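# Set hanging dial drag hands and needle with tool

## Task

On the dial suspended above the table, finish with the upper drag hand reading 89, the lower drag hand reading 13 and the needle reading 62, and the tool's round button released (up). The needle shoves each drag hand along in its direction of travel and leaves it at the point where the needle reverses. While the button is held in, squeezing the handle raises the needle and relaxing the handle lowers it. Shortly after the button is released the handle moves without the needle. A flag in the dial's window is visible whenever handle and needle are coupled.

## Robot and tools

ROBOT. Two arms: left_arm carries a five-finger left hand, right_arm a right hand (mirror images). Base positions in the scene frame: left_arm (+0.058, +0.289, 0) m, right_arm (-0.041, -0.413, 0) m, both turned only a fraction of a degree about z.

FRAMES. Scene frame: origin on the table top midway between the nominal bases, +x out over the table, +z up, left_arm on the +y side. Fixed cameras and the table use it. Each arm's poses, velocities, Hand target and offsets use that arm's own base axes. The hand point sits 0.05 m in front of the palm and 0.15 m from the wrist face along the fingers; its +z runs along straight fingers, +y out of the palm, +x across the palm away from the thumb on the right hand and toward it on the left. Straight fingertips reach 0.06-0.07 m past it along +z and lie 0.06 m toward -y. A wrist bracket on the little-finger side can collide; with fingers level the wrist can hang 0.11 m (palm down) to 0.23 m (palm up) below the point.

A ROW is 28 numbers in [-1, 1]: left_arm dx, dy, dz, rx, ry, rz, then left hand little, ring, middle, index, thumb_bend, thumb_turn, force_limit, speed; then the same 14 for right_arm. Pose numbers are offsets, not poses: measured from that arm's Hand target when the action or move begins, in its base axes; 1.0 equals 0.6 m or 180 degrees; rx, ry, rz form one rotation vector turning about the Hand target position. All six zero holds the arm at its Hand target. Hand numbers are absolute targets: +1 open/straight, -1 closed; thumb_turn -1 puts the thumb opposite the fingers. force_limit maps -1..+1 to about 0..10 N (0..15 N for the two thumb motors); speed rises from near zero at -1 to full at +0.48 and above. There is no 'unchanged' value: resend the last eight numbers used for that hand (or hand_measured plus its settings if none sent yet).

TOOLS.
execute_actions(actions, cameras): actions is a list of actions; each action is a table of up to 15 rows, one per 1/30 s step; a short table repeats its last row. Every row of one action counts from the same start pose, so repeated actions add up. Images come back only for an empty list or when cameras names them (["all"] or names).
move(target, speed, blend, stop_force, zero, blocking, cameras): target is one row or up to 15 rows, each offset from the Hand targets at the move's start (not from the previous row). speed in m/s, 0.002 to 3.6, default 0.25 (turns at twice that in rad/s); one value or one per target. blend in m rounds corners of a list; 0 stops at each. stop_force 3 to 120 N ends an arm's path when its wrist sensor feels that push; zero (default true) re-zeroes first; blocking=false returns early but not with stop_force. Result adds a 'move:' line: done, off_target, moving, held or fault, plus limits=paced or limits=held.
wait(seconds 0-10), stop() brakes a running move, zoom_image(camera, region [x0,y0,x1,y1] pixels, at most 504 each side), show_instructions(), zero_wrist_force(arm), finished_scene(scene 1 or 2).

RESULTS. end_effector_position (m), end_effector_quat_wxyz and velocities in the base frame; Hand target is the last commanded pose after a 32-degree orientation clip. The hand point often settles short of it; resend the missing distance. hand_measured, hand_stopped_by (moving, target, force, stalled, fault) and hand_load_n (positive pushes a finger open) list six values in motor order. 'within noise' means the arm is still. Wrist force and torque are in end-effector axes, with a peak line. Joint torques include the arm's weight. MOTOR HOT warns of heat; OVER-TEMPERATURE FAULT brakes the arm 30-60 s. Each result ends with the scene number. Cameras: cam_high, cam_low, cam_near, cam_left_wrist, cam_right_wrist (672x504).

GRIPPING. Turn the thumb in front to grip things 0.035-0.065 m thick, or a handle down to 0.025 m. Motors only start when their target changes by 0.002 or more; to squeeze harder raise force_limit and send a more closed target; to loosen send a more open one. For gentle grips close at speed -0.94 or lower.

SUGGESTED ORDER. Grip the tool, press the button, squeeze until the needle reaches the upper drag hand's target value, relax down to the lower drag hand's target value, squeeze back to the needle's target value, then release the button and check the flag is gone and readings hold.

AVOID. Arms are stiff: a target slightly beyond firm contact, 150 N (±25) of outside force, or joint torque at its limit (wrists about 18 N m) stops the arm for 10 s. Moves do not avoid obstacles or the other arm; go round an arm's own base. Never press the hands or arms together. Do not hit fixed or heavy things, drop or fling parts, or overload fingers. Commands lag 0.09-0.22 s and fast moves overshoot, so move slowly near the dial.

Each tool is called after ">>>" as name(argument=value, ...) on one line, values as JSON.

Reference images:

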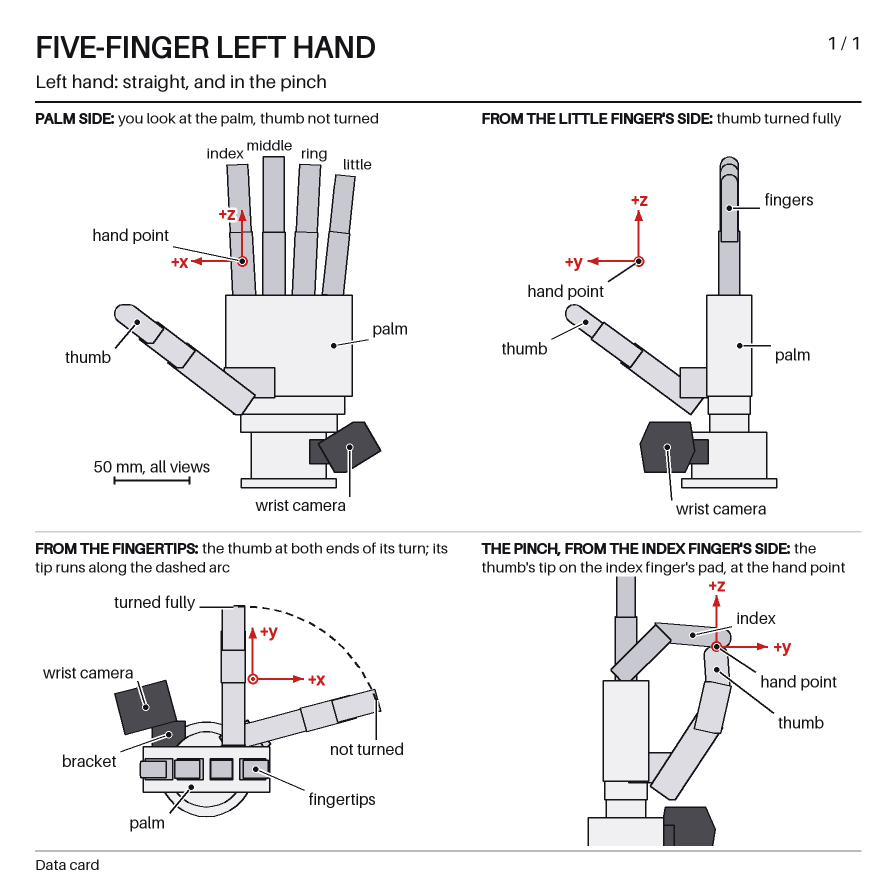

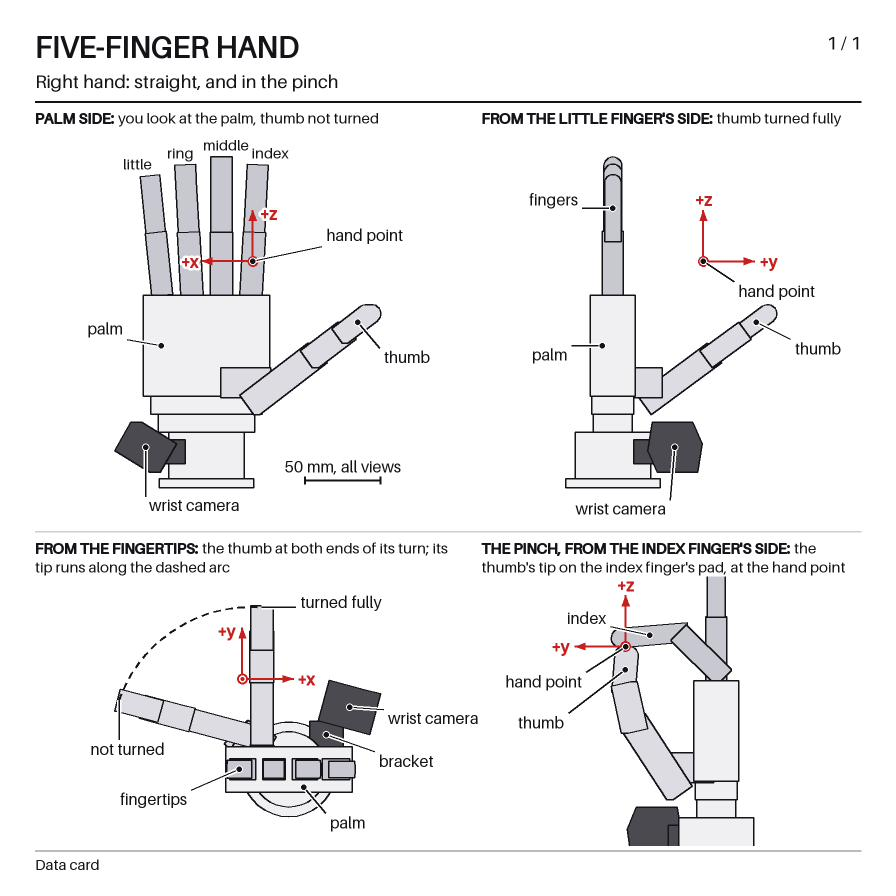

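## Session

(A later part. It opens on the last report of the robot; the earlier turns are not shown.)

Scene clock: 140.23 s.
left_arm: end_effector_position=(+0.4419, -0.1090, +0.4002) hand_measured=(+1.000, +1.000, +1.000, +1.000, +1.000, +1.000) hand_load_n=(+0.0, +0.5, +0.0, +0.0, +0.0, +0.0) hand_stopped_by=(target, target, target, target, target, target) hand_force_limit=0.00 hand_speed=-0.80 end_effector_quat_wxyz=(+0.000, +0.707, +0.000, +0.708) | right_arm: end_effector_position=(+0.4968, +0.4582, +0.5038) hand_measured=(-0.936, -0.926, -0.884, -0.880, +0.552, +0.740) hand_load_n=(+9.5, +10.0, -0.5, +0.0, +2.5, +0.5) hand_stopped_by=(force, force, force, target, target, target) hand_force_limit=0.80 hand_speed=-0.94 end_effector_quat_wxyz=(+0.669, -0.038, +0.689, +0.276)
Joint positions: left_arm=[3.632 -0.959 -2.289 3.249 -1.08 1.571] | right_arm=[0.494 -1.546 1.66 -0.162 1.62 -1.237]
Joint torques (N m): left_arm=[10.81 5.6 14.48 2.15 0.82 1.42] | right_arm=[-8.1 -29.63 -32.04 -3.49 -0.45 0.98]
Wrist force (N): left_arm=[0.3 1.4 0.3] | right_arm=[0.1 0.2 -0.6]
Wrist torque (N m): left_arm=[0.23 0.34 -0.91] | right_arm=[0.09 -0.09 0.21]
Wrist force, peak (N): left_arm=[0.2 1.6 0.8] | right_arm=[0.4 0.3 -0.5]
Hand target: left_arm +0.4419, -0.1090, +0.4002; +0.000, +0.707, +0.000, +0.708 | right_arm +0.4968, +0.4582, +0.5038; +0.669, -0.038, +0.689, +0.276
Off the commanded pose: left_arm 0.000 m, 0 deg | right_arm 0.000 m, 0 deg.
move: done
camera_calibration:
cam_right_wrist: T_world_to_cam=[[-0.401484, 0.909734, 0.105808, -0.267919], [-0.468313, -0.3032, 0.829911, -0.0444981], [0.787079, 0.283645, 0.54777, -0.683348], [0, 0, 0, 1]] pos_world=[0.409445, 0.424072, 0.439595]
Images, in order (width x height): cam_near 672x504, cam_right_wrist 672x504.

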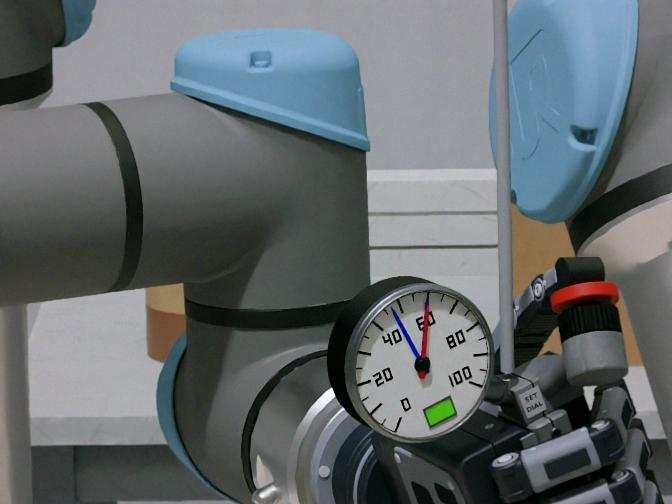

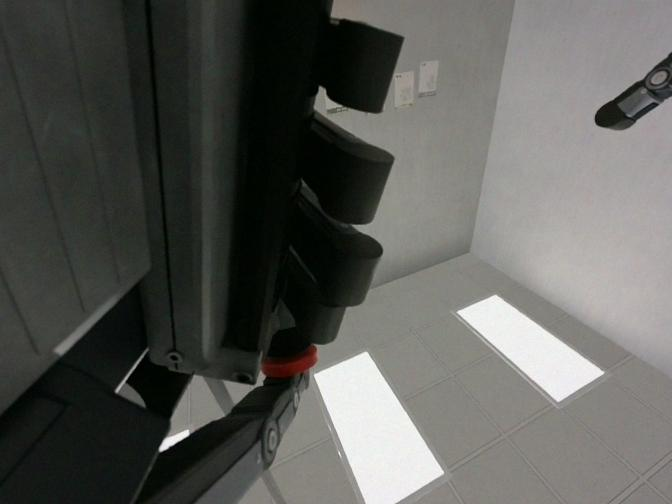

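>>> move(target=[0,0,0,0,0,0,1,1,1,1,1,1,0,-0.8,0,0,0,0,0,0,-0.96,-0.95,-0.89,-0.88,0.82,0.74,0.4,-0.7], speed=0.05, cameras=["cam_near"])

>>> wait(seconds=0.4, cameras=["cam_near"])

>>> zoom_image(camera="cam_near", region=[320, 270, 500, 450])

Scene clock: 142.43 s.
left_arm: end_effector_position=(+0.4419, -0.1090, +0.4002) hand_measured=(+1.000, +1.000, +1.000, +1.000, +1.000, +1.000) hand_load_n=(+0.0, +0.0, +0.0, +0.0, +0.0, +0.0) hand_stopped_by=(target, target, target, target, target, target) hand_force_limit=0.00 hand_speed=-0.80 end_effector_quat_wxyz=(+0.000, +0.707, +0.000, +0.708) | right_arm: end_effector_position=(+0.4968, +0.4582, +0.5038) hand_measured=(-0.936, -0.926, -0.884, -0.880, +0.820, +0.740) hand_load_n=(+9.0, +10.0, +0.0, +0.0, -0.5, +0.0) hand_stopped_by=(force, force, force, target, target, target) hand_force_limit=0.40 hand_speed=-0.70 end_effector_quat_wxyz=(+0.669, -0.038, +0.689, +0.276)
Joint positions: left_arm=[3.632 -0.959 -2.289 3.249 -1.08 1.571] | right_arm=[0.494 -1.546 1.66 -0.162 1.62 -1.237]
Joint torques (N m): left_arm=[11.23 4.87 15.19 2.25 0.87 1.19] | right_arm=[-6.36 -27.62 -32.01 -3.46 -0.38 0.92]
Wrist force (N): left_arm=[0.0 1.4 0.5] | right_arm=[0.3 0.2 -0.5]
Wrist torque (N m): left_arm=[0.23 0.39 -0.92] | right_arm=[0.08 -0.12 0.22]
Wrist force, peak (N): left_arm=[0.2 1.7 0.6] | right_arm=[0.2 0.5 -0.6]
Hand target: left_arm +0.4419, -0.1090, +0.4002; +0.000, +0.707, +0.000, +0.708 | right_arm +0.4968, +0.4582, +0.5038; +0.669, -0.038, +0.689, +0.276
Off the commanded pose: left_arm 0.000 m, 0 deg | right_arm 0.000 m, 0 deg.
move: done
Images, in order (width x height): cam_near 672x504.

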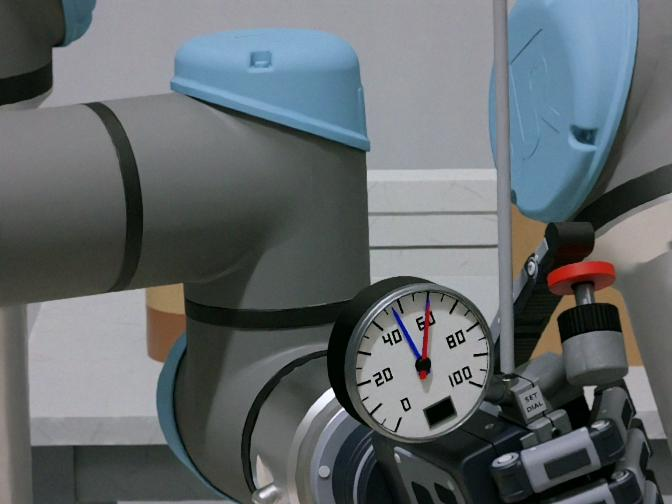

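Scene clock: 142.83 s.
left_arm: end_effector_position=(+0.4419, -0.1090, +0.4002) hand_measured=(+1.000, +1.000, +1.000, +1.000, +1.000, +1.000) hand_load_n=(+0.0, +0.0, +0.0, +0.0, +0.0, +0.0) hand_stopped_by=(target, target, target, target, target, target) hand_force_limit=0.00 hand_speed=-0.80 end_effector_quat_wxyz=(+0.000, +0.707, +0.000, +0.708) | right_arm: end_effector_position=(+0.4968, +0.4582, +0.5038) hand_measured=(-0.936, -0.926, -0.884, -0.880, +0.820, +0.740) hand_load_n=(+9.0, +10.0, +0.0, +0.0, +0.0, +0.0) hand_stopped_by=(force, force, force, target, target, target) hand_force_limit=0.40 hand_speed=-0.70 end_effector_quat_wxyz=(+0.669, -0.038, +0.689, +0.276)
Joint positions: left_arm=[3.632 -0.959 -2.289 3.249 -1.08 1.571] | right_arm=[0.494 -1.546 1.66 -0.162 1.62 -1.237]
Joint torques (N m): left_arm=[10.68 5.97 15.88 2.31 0.93 1.43] | right_arm=[-7.75 -29.56 -32.75 -3.61 -0.31 0.83]
Wrist force (N): left_arm=[0.2 1.5 0.4] | right_arm=[0.0 0.1 -0.3]
Wrist torque (N m): left_arm=[0.24 0.36 -0.92] | right_arm=[0.06 -0.07 0.20]
Wrist force, peak (N): left_arm=[0.1 1.7 0.4] | right_arm=[0.2 0.6 -0.5]
Hand target: left_arm +0.4419, -0.1090, +0.4002; +0.000, +0.707, +0.000, +0.708 | right_arm +0.4968, +0.4582, +0.5038; +0.669, -0.038, +0.689, +0.276
Off the commanded pose: left_arm 0.000 m, 0 deg | right_arm 0.000 m, 0 deg.
wait: 0.40 s; at rest by 0.17 s
Images, in order (width x height): cam_near 672x504.

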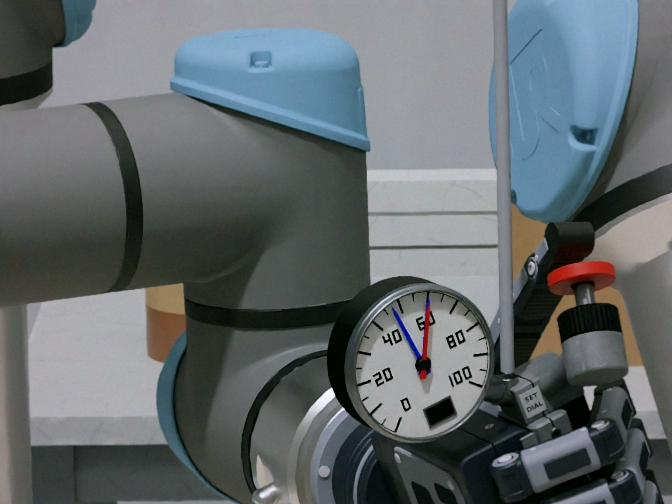

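Scaled by 2.800.

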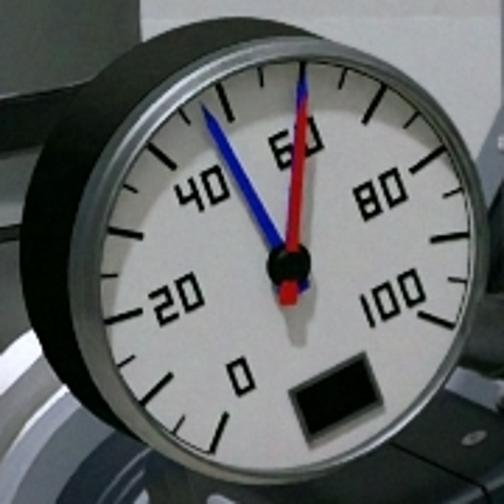

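>>> move(target=[0,0,0,0,0,0,1,1,1,1,1,1,0,-0.8,0,0,0,0,0,0,-0.72,-0.75,-0.79,-0.84,0.82,0.74,0.0,-0.7], speed=0.05, cameras=["cam_near","cam_right_wrist"])

Scene clock: 143.83 s.
left_arm: end_effector_position=(+0.4419, -0.1090, +0.4002) hand_measured=(+1.000, +1.000, +1.000, +1.000, +1.000, +1.000) hand_load_n=(+0.0, +0.0, +0.0, +0.0, -0.5, +0.0) hand_stopped_by=(target, target, target, target, target, target) hand_force_limit=0.00 hand_speed=-0.80 end_effector_quat_wxyz=(+0.000, +0.707, +0.000, +0.708) | right_arm: end_effector_position=(+0.4968, +0.4582, +0.5038) hand_measured=(-0.720, -0.750, -0.790, -0.840, +0.820, +0.740) hand_load_n=(+0.0, +0.0, +0.0, +0.5, +0.0, +0.0) hand_stopped_by=(target, target, target, target, target, target) hand_force_limit=0.00 hand_speed=-0.70 end_effector_quat_wxyz=(+0.669, -0.038, +0.689, +0.276)
Joint positions: left_arm=[3.632 -0.959 -2.289 3.249 -1.08 1.571] | right_arm=[0.494 -1.546 1.66 -0.162 1.62 -1.237]
Joint torques (N m): left_arm=[10.33 5.13 14.87 2.34 1.05 1.25] | right_arm=[-6.86 -27.53 -30.84 -3.31 -0.41 0.67]
Wrist force (N): left_arm=[-0.3 1.4 0.1] | right_arm=[0.4 0.4 -0.4]
Wrist torque (N m): left_arm=[0.24 0.42 -0.95] | right_arm=[0.11 -0.12 0.23]
Wrist force, peak (N): left_arm=[0.2 1.7 0.5] | right_arm=[0.1 0.3 -0.7]
Hand target: left_arm +0.4419, -0.1090, +0.4002; +0.000, +0.707, +0.000, +0.708 | right_arm +0.4968, +0.4582, +0.5038; +0.669, -0.038, +0.689, +0.276
Off the commanded pose: left_arm 0.000 m, 0 deg | right_arm 0.000 m, 0 deg.
move: done
camera_calibration:
cam_right_wrist: T_world_to_cam=[[-0.401484, 0.909734, 0.105808, -0.267919], [-0.468313, -0.3032, 0.829911, -0.0444981], [0.787079, 0.283645, 0.54777, -0.683348], [0, 0, 0, 1]] pos_world=[0.409445, 0.424072, 0.439595]
Images, in order (width x height): cam_near 672x504, cam_right_wrist 672x504.

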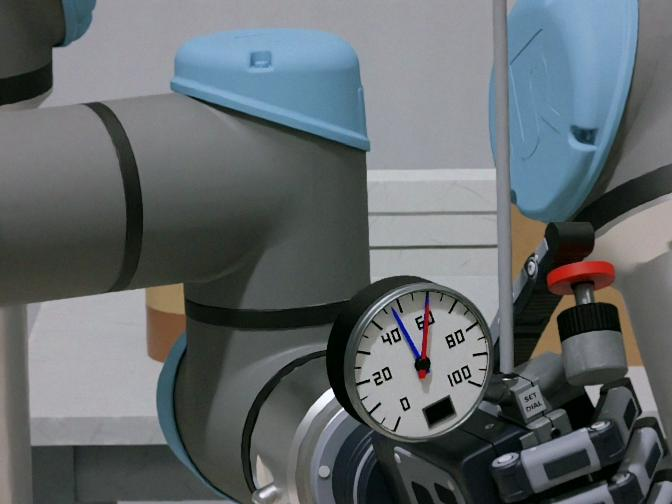

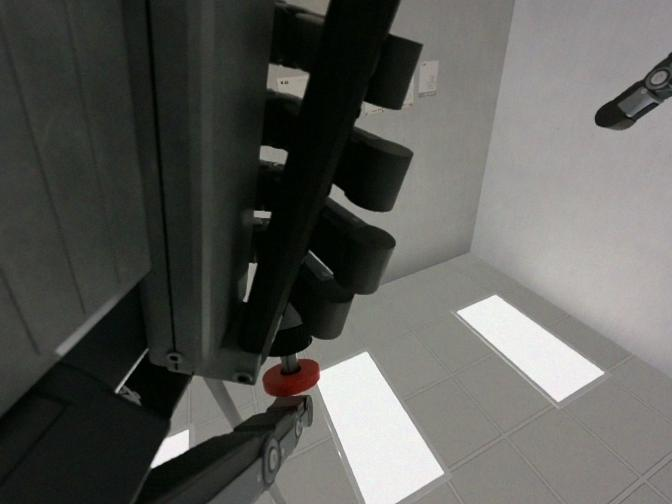

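>>> move(target=[[0,0,0,0,0,0,1,1,1,1,1,1,0,-0.8,0,0,0,0,0,0,-0.745,-0.775,-0.812,-0.855,0.82,0.74,-0.3,-0.85],[0,0,0,0,0,0,1,1,1,1,1,1,0,-0.8,0,0,0,0,0,0,-0.745,-0.775,-0.812,-0.855,0.55,0.74,0.4,-0.8],[0,0,0,0,0,0,1,1,1,1,1,1,0,-0.8,0,0,0,0,0,0,-0.96,-0.95,-0.89,-0.87,0.55,0.74,0.8,-0.88]], speed=0.05, cameras=["cam_near","cam_right_wrist"])

>>> zoom_image(camera="cam_near", region=[320, 270, 500, 450])

Scene clock: 147.10 s.
left_arm: end_effector_position=(+0.4419, -0.1090, +0.4002) hand_measured=(+1.000, +1.000, +1.000, +1.000, +1.000, +1.000) hand_load_n=(+0.0, +0.0, +0.0, +0.0, +0.0, +0.0) hand_stopped_by=(target, target, target, target, target, target) hand_force_limit=0.00 hand_speed=-0.80 end_effector_quat_wxyz=(+0.000, +0.707, +0.000, +0.708) | right_arm: end_effector_position=(+0.4968, +0.4582, +0.5038) hand_measured=(-0.940, -0.926, -0.890, -0.870, +0.552, +0.740) hand_load_n=(+10.0, +8.5, +0.0, +0.0, +2.5, +0.0) hand_stopped_by=(force, force, target, target, target, target) hand_force_limit=0.80 hand_speed=-0.88 end_effector_quat_wxyz=(+0.669, -0.038, +0.689, +0.276)
Joint positions: left_arm=[3.632 -0.959 -2.289 3.249 -1.08 1.571] | right_arm=[0.494 -1.546 1.66 -0.162 1.62 -1.237]
Joint torques (N m): left_arm=[10.49 5.99 15.4 2.23 0.8 1.3] | right_arm=[-6.59 -28.2 -31.51 -3.51 -0.41 0.78]
Wrist force (N): left_arm=[0.2 1.7 0.5] | right_arm=[0.3 0.1 -0.3]
Wrist torque (N m): left_arm=[0.26 0.35 -0.93] | right_arm=[0.06 -0.12 0.23]
Wrist force, peak (N): left_arm=[-0.2 1.8 0.5] | right_arm=[0.4 0.5 -0.7]
Hand target: left_arm +0.4419, -0.1090, +0.4002; +0.000, +0.707, +0.000, +0.708 | right_arm +0.4968, +0.4582, +0.5038; +0.669, -0.038, +0.689, +0.276
Off the commanded pose: left_arm 0.000 m, 0 deg | right_arm 0.000 m, 0 deg.
move: done
camera_calibration:
cam_right_wrist: T_world_to_cam=[[-0.401484, 0.909734, 0.105808, -0.267919], [-0.468313, -0.3032, 0.829911, -0.0444981], [0.787079, 0.283645, 0.54777, -0.683348], [0, 0, 0, 1]] pos_world=[0.409445, 0.424072, 0.439595]
Images, in order (width x height): cam_near 672x504, cam_right_wrist 672x504.

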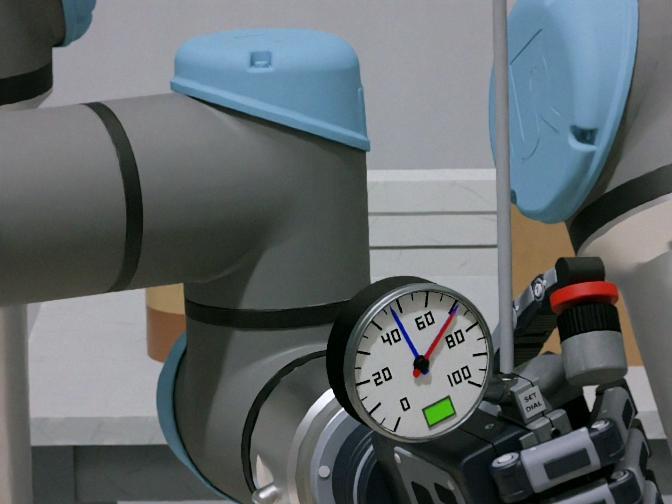

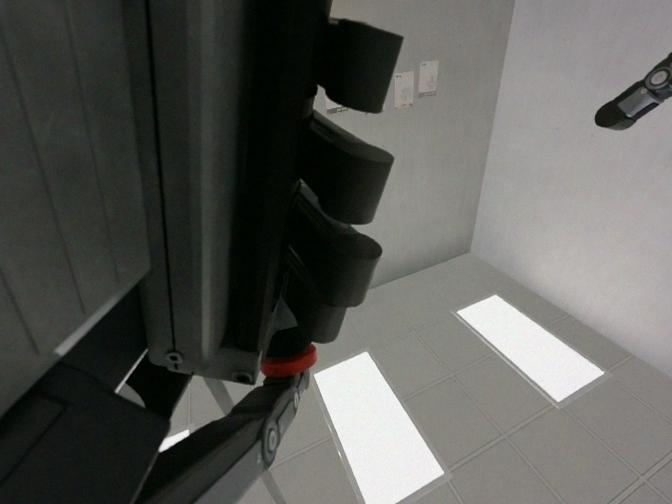

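Scaled by 2.800.

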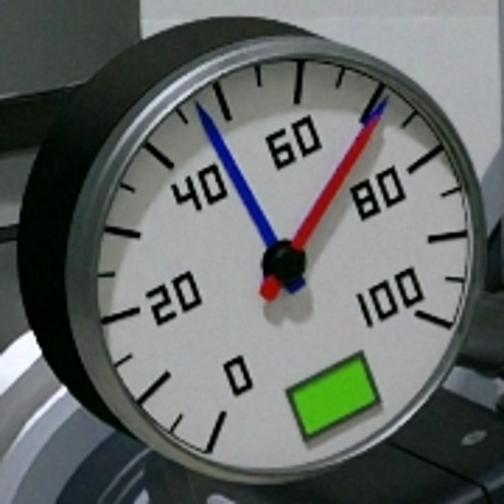

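>>> move(target=[[0,0,0,0,0,0,1,1,1,1,1,1,0,-0.8,0,0,0,0,0,0,-0.96,-0.95,-0.89,-0.87,0.8,0.74,0.8,-0.7],[0,0,0,0,0,0,1,1,1,1,1,1,0,-0.8,0,0,0,0,0,0,-0.96,-0.95,-0.89,-0.87,0.84,0.74,0.8,-0.85],[0,0,0,0,0,0,1,1,1,1,1,1,0,-0.8,0,0,0,0,0,0,-0.72,-0.75,-0.79,-0.84,0.84,0.74,0.0,-0.7],[0,0,0,0,0,0,1,1,1,1,1,1,0,-0.8,0,0,0,0,0,0,-0.745,-0.775,-0.812,-0.855,0.84,0.74,-0.3,-0.85],[0,0,0,0,0,0,1,1,1,1,1,1,0,-0.8,0,0,0,0,0,0,-0.745,-0.775,-0.812,-0.855,0.55,0.74,0.4,-0.8],[0,0,0,0,0,0,1,1,1,1,1,1,0,-0.8,0,0,0,0,0,0,-0.96,-0.95,-0.89,-0.87,0.55,0.74,0.8,-0.88]], speed=0.05, cameras=["cam_near"])

>>> zoom_image(camera="cam_near", region=[320, 270, 500, 450])

Scene clock: 152.70 s.
left_arm: end_effector_position=(+0.4419, -0.1090, +0.4002) hand_measured=(+1.000, +1.000, +1.000, +1.000, +1.000, +1.000) hand_load_n=(+0.0, +0.0, +0.0, +0.0, +0.0, +0.0) hand_stopped_by=(target, target, target, target, target, target) hand_force_limit=0.00 hand_speed=-0.80 end_effector_quat_wxyz=(+0.000, +0.707, +0.000, +0.708) | right_arm: end_effector_position=(+0.4968, +0.4582, +0.5038) hand_measured=(-0.940, -0.926, -0.890, -0.870, +0.552, +0.740) hand_load_n=(+10.0, +8.0, -0.5, +0.0, +2.0, +0.0) hand_stopped_by=(force, force, target, target, target, target) hand_force_limit=0.80 hand_speed=-0.88 end_effector_quat_wxyz=(+0.669, -0.038, +0.689, +0.276)
Joint positions: left_arm=[3.632 -0.959 -2.289 3.249 -1.08 1.571] | right_arm=[0.494 -1.546 1.66 -0.162 1.62 -1.237]
Joint torques (N m): left_arm=[11.38 5.62 14.81 2.27 0.68 1.32] | right_arm=[-5.79 -26.01 -28.67 -3.3 -0.19 0.88]
Wrist force (N): left_arm=[0.1 1.4 0.5] | right_arm=[1.0 -0.1 -0.5]
Wrist torque (N m): left_arm=[0.22 0.38 -0.92] | right_arm=[0.07 -0.12 0.26]
Wrist force, peak (N): left_arm=[0.2 1.7 0.6] | right_arm=[1.1 -0.1 -0.7]
Hand target: left_arm +0.4419, -0.1090, +0.4002; +0.000, +0.707, +0.000, +0.708 | right_arm +0.4968, +0.4582, +0.5038; +0.669, -0.038, +0.689, +0.276
Off the commanded pose: left_arm 0.000 m, 0 deg | right_arm 0.000 m, 0 deg.
move: done
Images, in order (width x height): cam_near 672x504.

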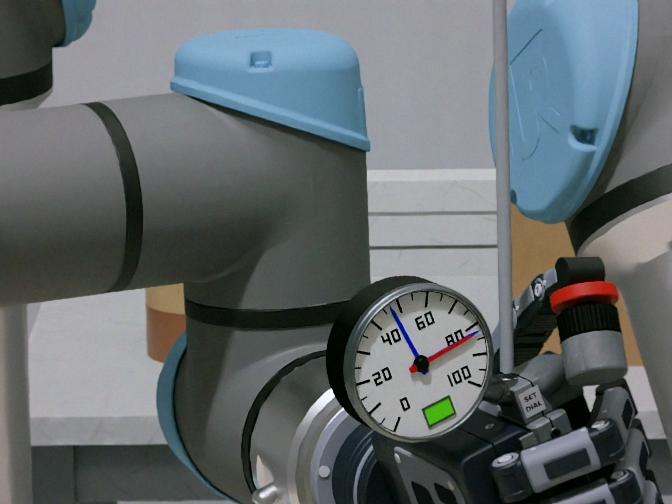

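Scaled by 2.800.

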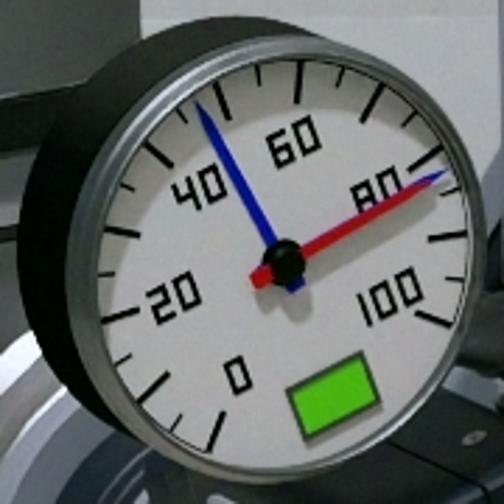

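>>> move(target=[[0,0,0,0,0,0,1,1,1,1,1,1,0,-0.8,0,0,0,0,0,0,-0.96,-0.95,-0.89,-0.87,0.8,0.74,0.8,-0.7],[0,0,0,0,0,0,1,1,1,1,1,1,0,-0.8,0,0,0,0,0,0,-0.96,-0.95,-0.89,-0.87,0.84,0.74,0.8,-0.85],[0,0,0,0,0,0,1,1,1,1,1,1,0,-0.8,0,0,0,0,0,0,-0.72,-0.75,-0.79,-0.84,0.84,0.74,0.0,-0.7],[0,0,0,0,0,0,1,1,1,1,1,1,0,-0.8,0,0,0,0,0,0,-0.745,-0.775,-0.812,-0.855,0.84,0.74,-0.3,-0.85],[0,0,0,0,0,0,1,1,1,1,1,1,0,-0.8,0,0,0,0,0,0,-0.745,-0.775,-0.812,-0.855,0.55,0.74,0.4,-0.8],[0,0,0,0,0,0,1,1,1,1,1,1,0,-0.8,0,0,0,0,0,0,-0.78,-0.80,-0.84,-0.855,0.55,0.74,0.8,-0.9]], speed=0.05, cameras=["cam_near"])

>>> zoom_image(camera="cam_near", region=[320, 270, 500, 450])

Scene clock: 158.10 s.
left_arm: end_effector_position=(+0.4419, -0.1090, +0.4002) hand_measured=(+1.000, +1.000, +1.000, +1.000, +1.000, +1.000) hand_load_n=(+0.0, +0.0, +0.0, +0.0, +0.0, +0.0) hand_stopped_by=(target, target, target, target, target, target) hand_force_limit=0.00 hand_speed=-0.80 end_effector_quat_wxyz=(+0.000, +0.707, +0.000, +0.708) | right_arm: end_effector_position=(+0.4968, +0.4582, +0.5038) hand_measured=(-0.780, -0.800, -0.838, -0.852, +0.552, +0.740) hand_load_n=(+2.0, +2.5, +4.5, +0.0, +2.5, +0.0) hand_stopped_by=(target, target, target, force, target, target) hand_force_limit=0.80 hand_speed=-0.90 end_effector_quat_wxyz=(+0.669, -0.038, +0.689, +0.276)
Joint positions: left_arm=[3.632 -0.959 -2.289 3.249 -1.08 1.571] | right_arm=[0.494 -1.546 1.66 -0.162 1.62 -1.237]
Joint torques (N m): left_arm=[10.75 4.76 13.89 2.23 0.66 1.29] | right_arm=[-4.73 -25.41 -25.23 -3.22 -0.08 0.77]
Wrist force (N): left_arm=[-0.1 1.8 0.5] | right_arm=[0.4 0.4 -0.4]
Wrist torque (N m): left_arm=[0.27 0.40 -0.95] | right_arm=[0.11 -0.10 0.24]
Wrist force, peak (N): left_arm=[-0.1 1.8 0.5] | right_arm=[1.6 0.0 -0.7]
Hand target: left_arm +0.4419, -0.1090, +0.4002; +0.000, +0.707, +0.000, +0.708 | right_arm +0.4968, +0.4582, +0.5038; +0.669, -0.038, +0.689, +0.276
Off the commanded pose: left_arm 0.000 m, 0 deg | right_arm 0.000 m, 0 deg.
move: done
Images, in order (width x height): cam_near 672x504.

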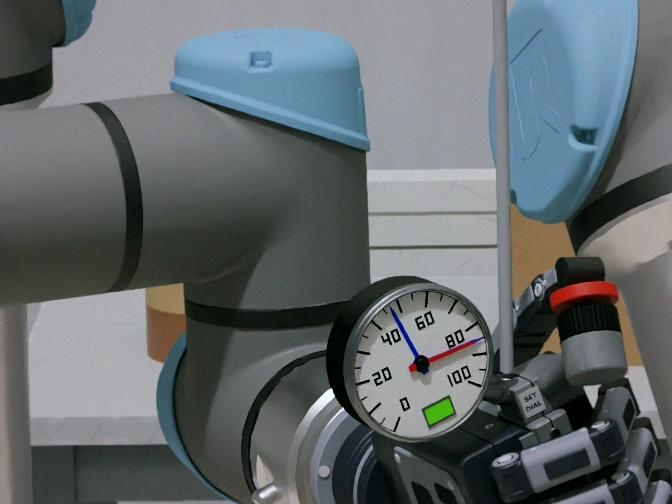

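Scaled by 2.800.

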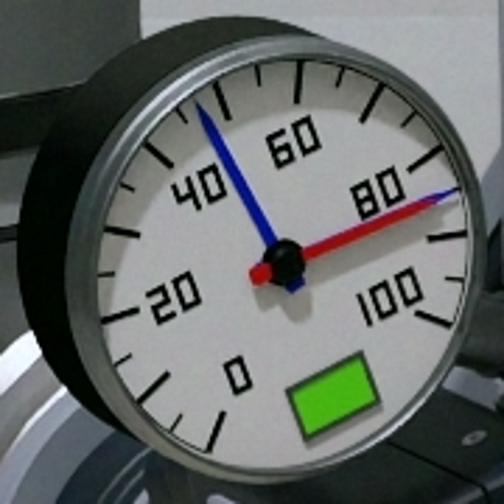

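>>> move(target=[0,0,0,0,0,0,1,1,1,1,1,1,0,-0.8,0,0,0,0,0,0,-0.81,-0.83,-0.862,-0.855,0.55,0.74,0.8,-0.94], speed=0.05, cameras=["cam_near"])

>>> zoom_image(camera="cam_near", region=[350, 280, 500, 430])

Scene clock: 159.03 s.
left_arm: end_effector_position=(+0.4419, -0.1090, +0.4002) hand_measured=(+1.000, +1.000, +1.000, +1.000, +1.000, +1.000) hand_load_n=(+0.0, +0.0, +0.0, +0.0, +0.0, +0.0) hand_stopped_by=(target, target, target, target, target, target) hand_force_limit=0.00 hand_speed=-0.80 end_effector_quat_wxyz=(+0.000, +0.707, +0.000, +0.708) | right_arm: end_effector_position=(+0.4968, +0.4582, +0.5038) hand_measured=(-0.810, -0.830, -0.860, -0.852, +0.552, +0.740) hand_load_n=(+1.0, +2.5, +5.0, +0.0, +2.5, +0.0) hand_stopped_by=(target, target, target, force, target, target) hand_force_limit=0.80 hand_speed=-0.94 end_effector_quat_wxyz=(+0.669, -0.038, +0.689, +0.276)
Joint positions: left_arm=[3.632 -0.959 -2.289 3.249 -1.08 1.571] | right_arm=[0.494 -1.546 1.66 -0.162 1.62 -1.237]
Joint torques (N m): left_arm=[10.2 5.31 14.89 2.19 0.77 1.4] | right_arm=[-4.6 -25.91 -25.81 -3.31 -0.01 0.84]
Wrist force (N): left_arm=[0.3 1.5 0.3] | right_arm=[0.4 0.0 -0.4]
Wrist torque (N m): left_arm=[0.25 0.34 -0.92] | right_arm=[0.06 -0.08 0.22]
Wrist force, peak (N): left_arm=[0.0 1.7 0.4] | right_arm=[0.5 0.2 -0.7]
Hand target: left_arm +0.4419, -0.1090, +0.4002; +0.000, +0.707, +0.000, +0.708 | right_arm +0.4968, +0.4582, +0.5038; +0.669, -0.038, +0.689, +0.276
Off the commanded pose: left_arm 0.000 m, 0 deg | right_arm 0.000 m, 0 deg.
move: done
Images, in order (width x height): cam_near 672x504.

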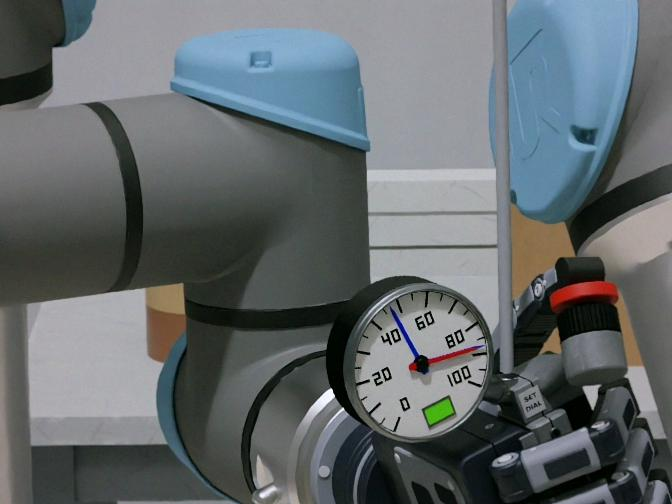

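Scaled by 3.360.

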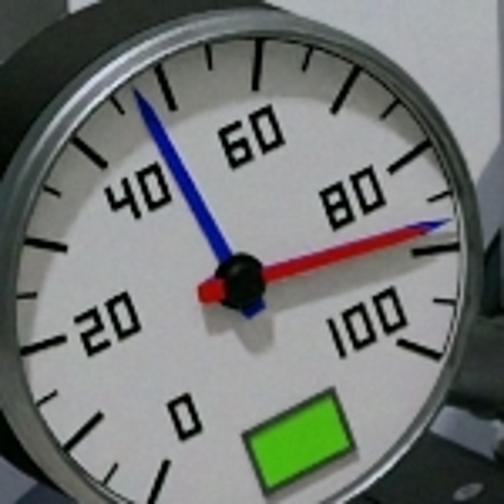

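>>> move(target=[0,0,0,0,0,0,1,1,1,1,1,1,0,-0.8,0,0,0,0,0,0,-0.823,-0.843,-0.872,-0.855,0.55,0.74,0.8,-0.95], speed=0.05, cameras=["cam_near"])

>>> zoom_image(camera="cam_near", region=[350, 280, 500, 430])

>>> zoom_image(camera="cam_near", region=[410, 310, 500, 400])

Scene clock: 160.67 s.
left_arm: end_effector_position=(+0.4419, -0.1090, +0.4002) hand_measured=(+1.000, +1.000, +1.000, +1.000, +1.000, +1.000) hand_load_n=(+0.0, +0.0, +0.0, +0.0, +0.0, +0.0) hand_stopped_by=(target, target, target, target, target, target) hand_force_limit=0.00 hand_speed=-0.80 end_effector_quat_wxyz=(+0.000, +0.707, +0.000, +0.708) | right_arm: end_effector_position=(+0.4968, +0.4582, +0.5038) hand_measured=(-0.822, -0.842, -0.870, -0.852, +0.552, +0.740) hand_load_n=(+0.0, +3.0, +5.5, +0.0, +2.5, +0.0) hand_stopped_by=(target, target, target, force, target, target) hand_force_limit=0.80 hand_speed=-0.95 end_effector_quat_wxyz=(+0.669, -0.038, +0.689, +0.276)
Joint positions: left_arm=[3.632 -0.959 -2.289 3.249 -1.08 1.571] | right_arm=[0.494 -1.546 1.66 -0.162 1.62 -1.237]
Joint torques (N m): left_arm=[10.66 5.74 15.15 2.24 0.61 1.25] | right_arm=[-3.65 -24.84 -25.01 -3.37 -0.22 0.76]
Wrist force (N): left_arm=[0.0 1.4 0.5] | right_arm=[0.6 0.2 -0.3]
Wrist torque (N m): left_arm=[0.22 0.38 -0.93] | right_arm=[0.09 -0.12 0.24]
Wrist force, peak (N): left_arm=[0.0 1.7 0.5] | right_arm=[0.7 0.0 -0.7]
Hand target: left_arm +0.4419, -0.1090, +0.4002; +0.000, +0.707, +0.000, +0.708 | right_arm +0.4968, +0.4582, +0.5038; +0.669, -0.038, +0.689, +0.276
Off the commanded pose: left_arm 0.000 m, 0 deg | right_arm 0.000 m, 0 deg.
move: done
Images, in order (width x height): cam_near 672x504.

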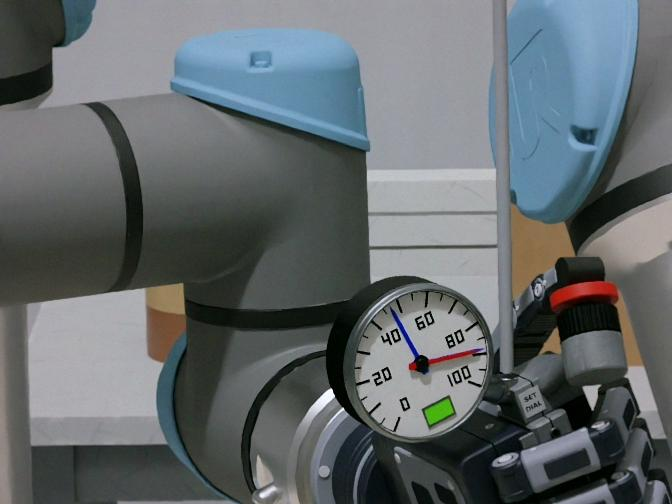

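Scaled by 3.360.

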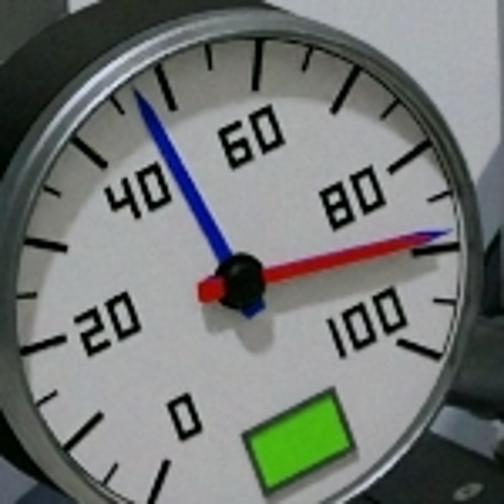

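Scaled by 5.600.

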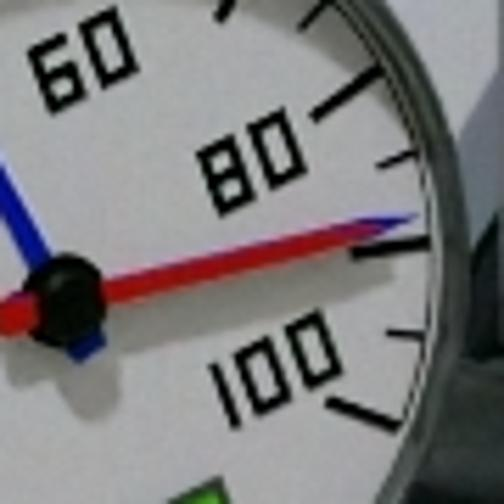

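>>> zoom_image(camera="cam_near", region=[455, 320, 495, 360])

>>> zoom_image(camera="cam_near", region=[400, 340, 450, 390])

Scaled by 12.600.

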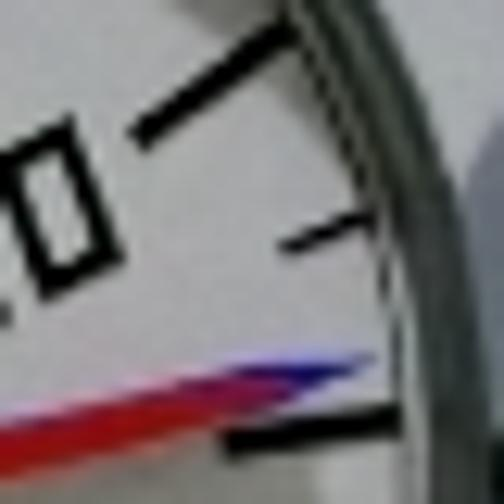

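Scaled by 10.080.

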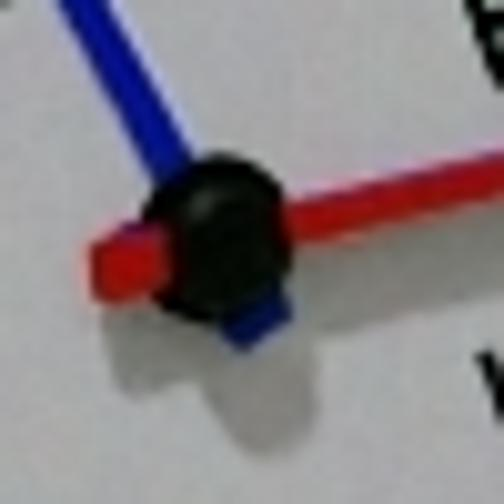

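>>> move(target=[0,0,0,0,0,0,1,1,1,1,1,1,0,-0.8,0,0,0,0,0,0,-0.829,-0.85,-0.879,-0.855,0.55,0.74,0.8,-0.96], speed=0.05, cameras=["cam_near"])

>>> zoom_image(camera="cam_near", region=[455, 320, 495, 360])

Scene clock: 165.33 s.
left_arm: end_effector_position=(+0.4419, -0.1090, +0.4002) hand_measured=(+1.000, +1.000, +1.000, +1.000, +1.000, +1.000) hand_load_n=(+0.0, +0.0, +0.0, +0.0, +0.0, +0.0) hand_stopped_by=(target, target, target, target, target, target) hand_force_limit=0.00 hand_speed=-0.80 end_effector_quat_wxyz=(+0.000, +0.707, +0.000, +0.708) | right_arm: end_effector_position=(+0.4968, +0.4582, +0.5038) hand_measured=(-0.828, -0.850, -0.876, -0.852, +0.552, +0.740) hand_load_n=(+0.0, +3.0, +6.0, +0.0, +2.5, +0.0) hand_stopped_by=(target, target, target, force, target, target) hand_force_limit=0.80 hand_speed=-0.96 end_effector_quat_wxyz=(+0.669, -0.038, +0.689, +0.276)
Joint positions: left_arm=[3.632 -0.959 -2.289 3.249 -1.08 1.571] | right_arm=[0.494 -1.546 1.66 -0.162 1.62 -1.237]
Joint torques (N m): left_arm=[11.09 5.07 14.36 2.33 0.6 1.31] | right_arm=[-2.31 -23.1 -23.54 -3.42 0.06 0.79]
Wrist force (N): left_arm=[0.1 1.3 0.5] | right_arm=[0.5 0.1 -0.2]
Wrist torque (N m): left_arm=[0.20 0.38 -0.92] | right_arm=[0.07 -0.10 0.23]
Wrist force, peak (N): left_arm=[0.3 1.8 0.6] | right_arm=[0.5 0.2 -0.9]
Hand target: left_arm +0.4419, -0.1090, +0.4002; +0.000, +0.707, +0.000, +0.708 | right_arm +0.4968, +0.4582, +0.5038; +0.669, -0.038, +0.689, +0.276
Off the commanded pose: left_arm 0.000 m, 0 deg | right_arm 0.000 m, 0 deg.
move: done
Images, in order (width x height): cam_near 672x504.

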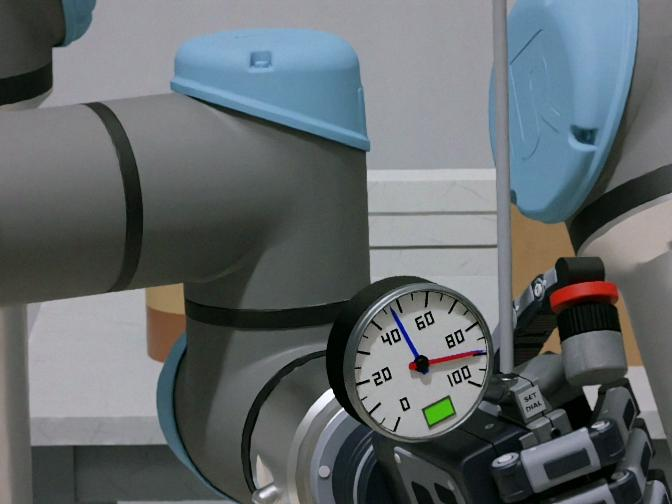

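Scaled by 12.600.

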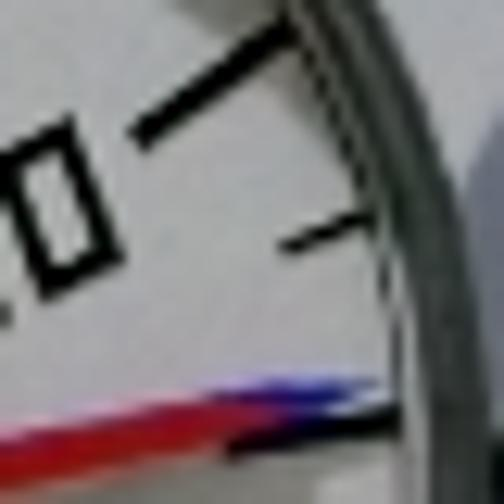

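>>> move(target=[[0,0,0,0,0,0,1,1,1,1,1,1,0,-0.8,0,0,0,0,0,0,-0.735,-0.765,-0.805,-0.85,0.55,0.74,0.4,-0.88],[0,0,0,0,0,0,1,1,1,1,1,1,0,-0.8,0,0,0,0,0,0,-0.735,-0.765,-0.805,-0.85,0.8,0.74,0.4,-0.7],[0,0,0,0,0,0,1,1,1,1,1,1,0,-0.8,0,0,0,0,0,0,-0.735,-0.765,-0.805,-0.85,0.84,0.74,0.4,-0.88],[0,0,0,0,0,0,1,1,1,1,1,1,0,-0.8,0,0,0,0,0,0,-0.96,-0.95,-0.89,-0.87,0.84,0.74,0.8,-0.85],[0,0,0,0,0,0,1,1,1,1,1,1,0,-0.8,0,0,0,0,0,0,-0.96,-0.95,-0.89,-0.87,0.55,0.74,0.4,-0.8]], speed=0.05, cameras=["cam_near"])

>>> zoom_image(camera="cam_near", region=[350, 280, 500, 430])

Scene clock: 170.43 s.
left_arm: end_effector_position=(+0.4419, -0.1090, +0.4002) hand_measured=(+1.000, +1.000, +1.000, +1.000, +1.000, +1.000) hand_load_n=(+0.0, +0.0, +0.0, +0.0, -0.5, +0.0) hand_stopped_by=(target, target, target, target, target, target) hand_force_limit=0.00 hand_speed=-0.80 end_effector_quat_wxyz=(+0.000, +0.707, +0.000, +0.708) | right_arm: end_effector_position=(+0.4968, +0.4582, +0.5038) hand_measured=(-0.938, -0.926, -0.890, -0.870, +0.552, +0.740) hand_load_n=(+9.5, +9.0, +0.0, +0.0, +2.5, +0.0) hand_stopped_by=(force, force, target, target, target, target) hand_force_limit=0.40 hand_speed=-0.80 end_effector_quat_wxyz=(+0.669, -0.038, +0.689, +0.276)
Joint positions: left_arm=[3.632 -0.959 -2.289 3.249 -1.08 1.571] | right_arm=[0.494 -1.546 1.66 -0.162 1.62 -1.237]
Joint torques (N m): left_arm=[10.05 5.25 14.29 2.34 0.5 1.34] | right_arm=[-1.73 -22.77 -19.69 -3.25 0.09 1.02]
Wrist force (N): left_arm=[0.3 1.4 0.3] | right_arm=[0.5 0.4 -0.4]
Wrist torque (N m): left_arm=[0.24 0.34 -0.91] | right_arm=[0.10 -0.14 0.24]
Wrist force, peak (N): left_arm=[0.1 1.8 0.6] | right_arm=[0.8 0.3 -0.4]
Hand target: left_arm +0.4419, -0.1090, +0.4002; +0.000, +0.707, +0.000, +0.708 | right_arm +0.4968, +0.4582, +0.5038; +0.669, -0.038, +0.689, +0.276
Off the commanded pose: left_arm 0.000 m, 0 deg | right_arm 0.000 m, 0 deg.
move: done
Images, in order (width x height): cam_near 672x504.

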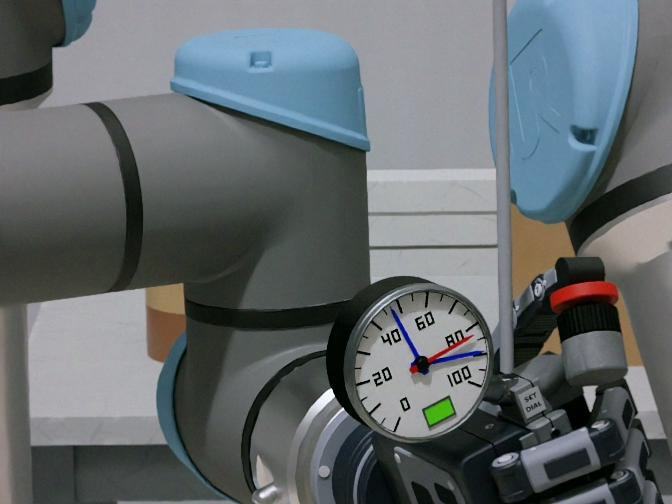

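Scaled by 3.360.

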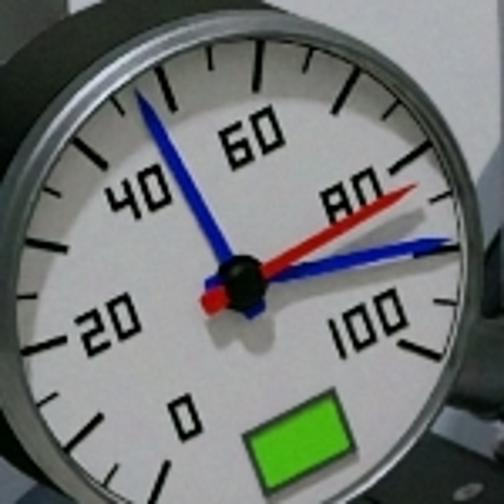

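>>> move(target=[[0,0,0,0,0,0,1,1,1,1,1,1,0,-0.8,0,0,0,0,0,0,-0.735,-0.765,-0.805,-0.85,0.55,0.74,0.4,-0.82],[0,0,0,0,0,0,1,1,1,1,1,1,0,-0.8,0,0,0,0,0,0,-0.735,-0.765,-0.805,-0.85,0.8,0.74,0.4,-0.6],[0,0,0,0,0,0,1,1,1,1,1,1,0,-0.8,0,0,0,0,0,0,-0.735,-0.765,-0.805,-0.85,0.83,0.74,0.4,-0.88],[0,0,0,0,0,0,1,1,1,1,1,1,0,-0.8,0,0,0,0,0,0,-0.96,-0.95,-0.89,-0.87,0.83,0.74,0.8,-0.85],[0,0,0,0,0,0,1,1,1,1,1,1,0,-0.8,0,0,0,0,0,0,-0.96,-0.95,-0.89,-0.87,0.55,0.74,0.4,-0.75],[0,0,0,0,0,0,1,1,1,1,1,1,0,-0.8,0,0,0,0,0,0,-0.735,-0.765,-0.805,-0.85,0.55,0.74,0.4,-0.82],[0,0,0,0,0,0,1,1,1,1,1,1,0,-0.8,0,0,0,0,0,0,-0.735,-0.765,-0.805,-0.85,0.8,0.74,0.4,-0.6],[0,0,0,0,0,0,1,1,1,1,1,1,0,-0.8,0,0,0,0,0,0,-0.735,-0.765,-0.805,-0.85,0.83,0.74,0.4,-0.88],[0,0,0,0,0,0,1,1,1,1,1,1,0,-0.8,0,0,0,0,0,0,-0.96,-0.95,-0.89,-0.87,0.83,0.74,0.8,-0.85],[0,0,0,0,0,0,1,1,1,1,1,1,0,-0.8,0,0,0,0,0,0,-0.96,-0.95,-0.89,-0.87,0.55,0.74,0.4,-0.75]], speed=0.05, cameras=["cam_near"])

>>> zoom_image(camera="cam_near", region=[350, 280, 500, 430])

Scene clock: 179.87 s.
left_arm: end_effector_position=(+0.4419, -0.1090, +0.4002) hand_measured=(+1.000, +1.000, +1.000, +1.000, +1.000, +1.000) hand_load_n=(+0.0, +0.0, +0.0, +0.5, +0.0, +0.0) hand_stopped_by=(target, target, target, target, target, target) hand_force_limit=0.00 hand_speed=-0.80 end_effector_quat_wxyz=(+0.000, +0.707, +0.000, +0.708) | right_arm: end_effector_position=(+0.4968, +0.4582, +0.5038) hand_measured=(-0.938, -0.926, -0.890, -0.870, +0.552, +0.740) hand_load_n=(+9.5, +9.0, +0.0, +0.0, +2.5, +0.0) hand_stopped_by=(force, force, target, target, target, target) hand_force_limit=0.40 hand_speed=-0.75 end_effector_quat_wxyz=(+0.669, -0.038, +0.689, +0.276)
Joint positions: left_arm=[3.632 -0.959 -2.289 3.249 -1.08 1.571] | right_arm=[0.494 -1.546 1.66 -0.162 1.62 -1.237]
Joint torques (N m): left_arm=[9.62 5.11 15 2.4 0.29 1.24] | right_arm=[0.84 -20.55 -16.23 -3.2 0.1 0.93]
Wrist force (N): left_arm=[0.1 1.3 0.3] | right_arm=[0.1 0.2 -0.6]
Wrist torque (N m): left_arm=[0.22 0.37 -0.92] | right_arm=[0.07 -0.08 0.22]
Wrist force, peak (N): left_arm=[0.0 1.9 0.6] | right_arm=[0.2 0.5 -0.8]
Hand target: left_arm +0.4419, -0.1090, +0.4002; +0.000, +0.707, +0.000, +0.708 | right_arm +0.4968, +0.4582, +0.5038; +0.669, -0.038, +0.689, +0.276
Off the commanded pose: left_arm 0.000 m, 0 deg | right_arm 0.000 m, 0 deg.
move: done
Images, in order (width x height): cam_near 672x504.

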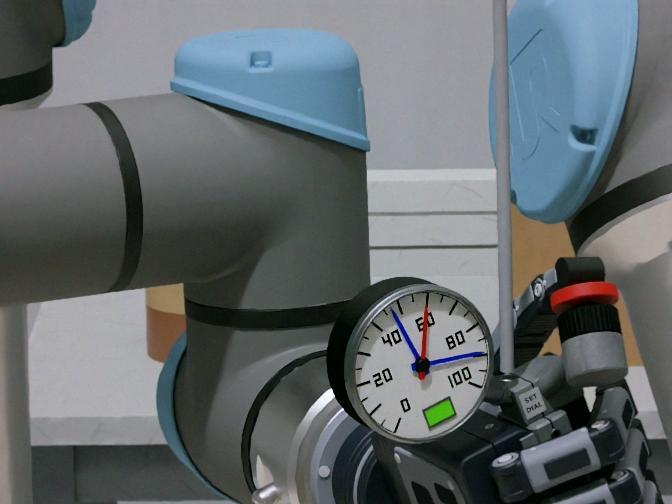

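Scaled by 3.360.

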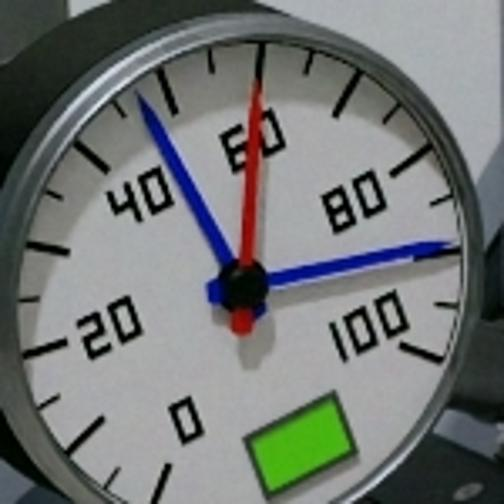

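>>> move(target=[[0,0,0,0,0,0,1,1,1,1,1,1,0,-0.8,0,0,0,0,0,0,-0.735,-0.765,-0.805,-0.85,0.55,0.74,0.4,-0.82],[0,0,0,0,0,0,1,1,1,1,1,1,0,-0.8,0,0,0,0,0,0,-0.735,-0.765,-0.805,-0.85,0.8,0.74,0.4,-0.6],[0,0,0,0,0,0,1,1,1,1,1,1,0,-0.8,0,0,0,0,0,0,-0.735,-0.765,-0.805,-0.85,0.83,0.74,0.4,-0.88],[0,0,0,0,0,0,1,1,1,1,1,1,0,-0.8,0,0,0,0,0,0,-0.96,-0.95,-0.89,-0.87,0.83,0.74,0.8,-0.85],[0,0,0,0,0,0,1,1,1,1,1,1,0,-0.8,0,0,0,0,0,0,-0.96,-0.95,-0.89,-0.87,0.55,0.74,0.4,-0.75],[0,0,0,0,0,0,1,1,1,1,1,1,0,-0.8,0,0,0,0,0,0,-0.735,-0.765,-0.805,-0.85,0.55,0.74,0.4,-0.82],[0,0,0,0,0,0,1,1,1,1,1,1,0,-0.8,0,0,0,0,0,0,-0.735,-0.765,-0.805,-0.85,0.8,0.74,0.4,-0.6],[0,0,0,0,0,0,1,1,1,1,1,1,0,-0.8,0,0,0,0,0,0,-0.735,-0.765,-0.805,-0.85,0.83,0.74,0.4,-0.88],[0,0,0,0,0,0,1,1,1,1,1,1,0,-0.8,0,0,0,0,0,0,-0.96,-0.95,-0.89,-0.87,0.83,0.74,0.8,-0.85],[0,0,0,0,0,0,1,1,1,1,1,1,0,-0.8,0,0,0,0,0,0,-0.96,-0.95,-0.89,-0.87,0.55,0.74,0.4,-0.75]], speed=0.05, cameras=["cam_near"])

>>> zoom_image(camera="cam_near", region=[350, 280, 500, 430])

Scene clock: 188.27 s.
left_arm: end_effector_position=(+0.4419, -0.1090, +0.4002) hand_measured=(+1.000, +1.000, +1.000, +1.000, +1.000, +1.000) hand_load_n=(+0.0, +0.0, +0.0, +0.0, +0.0, +0.0) hand_stopped_by=(target, target, target, target, target, target) hand_force_limit=0.00 hand_speed=-0.80 end_effector_quat_wxyz=(+0.000, +0.707, +0.000, +0.708) | right_arm: end_effector_position=(+0.4968, +0.4582, +0.5038) hand_measured=(-0.938, -0.926, -0.890, -0.870, +0.552, +0.740) hand_load_n=(+9.5, +8.5, +0.0, +0.0, +2.0, +0.5) hand_stopped_by=(force, force, target, target, target, target) hand_force_limit=0.40 hand_speed=-0.75 end_effector_quat_wxyz=(+0.669, -0.038, +0.689, +0.276)
Joint positions: left_arm=[3.632 -0.959 -2.289 3.249 -1.08 1.571] | right_arm=[0.494 -1.546 1.66 -0.162 1.62 -1.237]
Joint torques (N m): left_arm=[9.34 5.4 15.3 2.3 0.19 1.38] | right_arm=[2.25 -19.32 -15.06 -3.26 0.04 0.85]
Wrist force (N): left_arm=[0.1 1.3 0.2] | right_arm=[0.1 0.4 -0.4]
Wrist torque (N m): left_arm=[0.22 0.36 -0.92] | right_arm=[0.10 -0.08 0.21]
Wrist force, peak (N): left_arm=[0.0 1.8 0.7] | right_arm=[0.5 0.4 -0.8]
Hand target: left_arm +0.4419, -0.1090, +0.4002; +0.000, +0.707, +0.000, +0.708 | right_arm +0.4968, +0.4582, +0.5038; +0.669, -0.038, +0.689, +0.276
Off the commanded pose: left_arm 0.000 m, 0 deg | right_arm 0.000 m, 0 deg.
move: done
Images, in order (width x height): cam_near 672x504.

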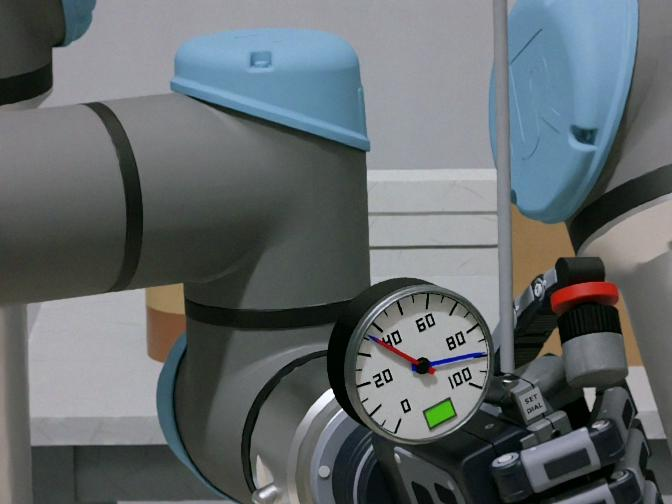

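Scaled by 3.360.

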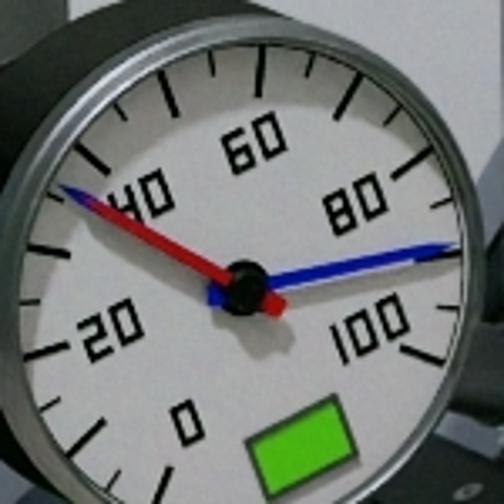

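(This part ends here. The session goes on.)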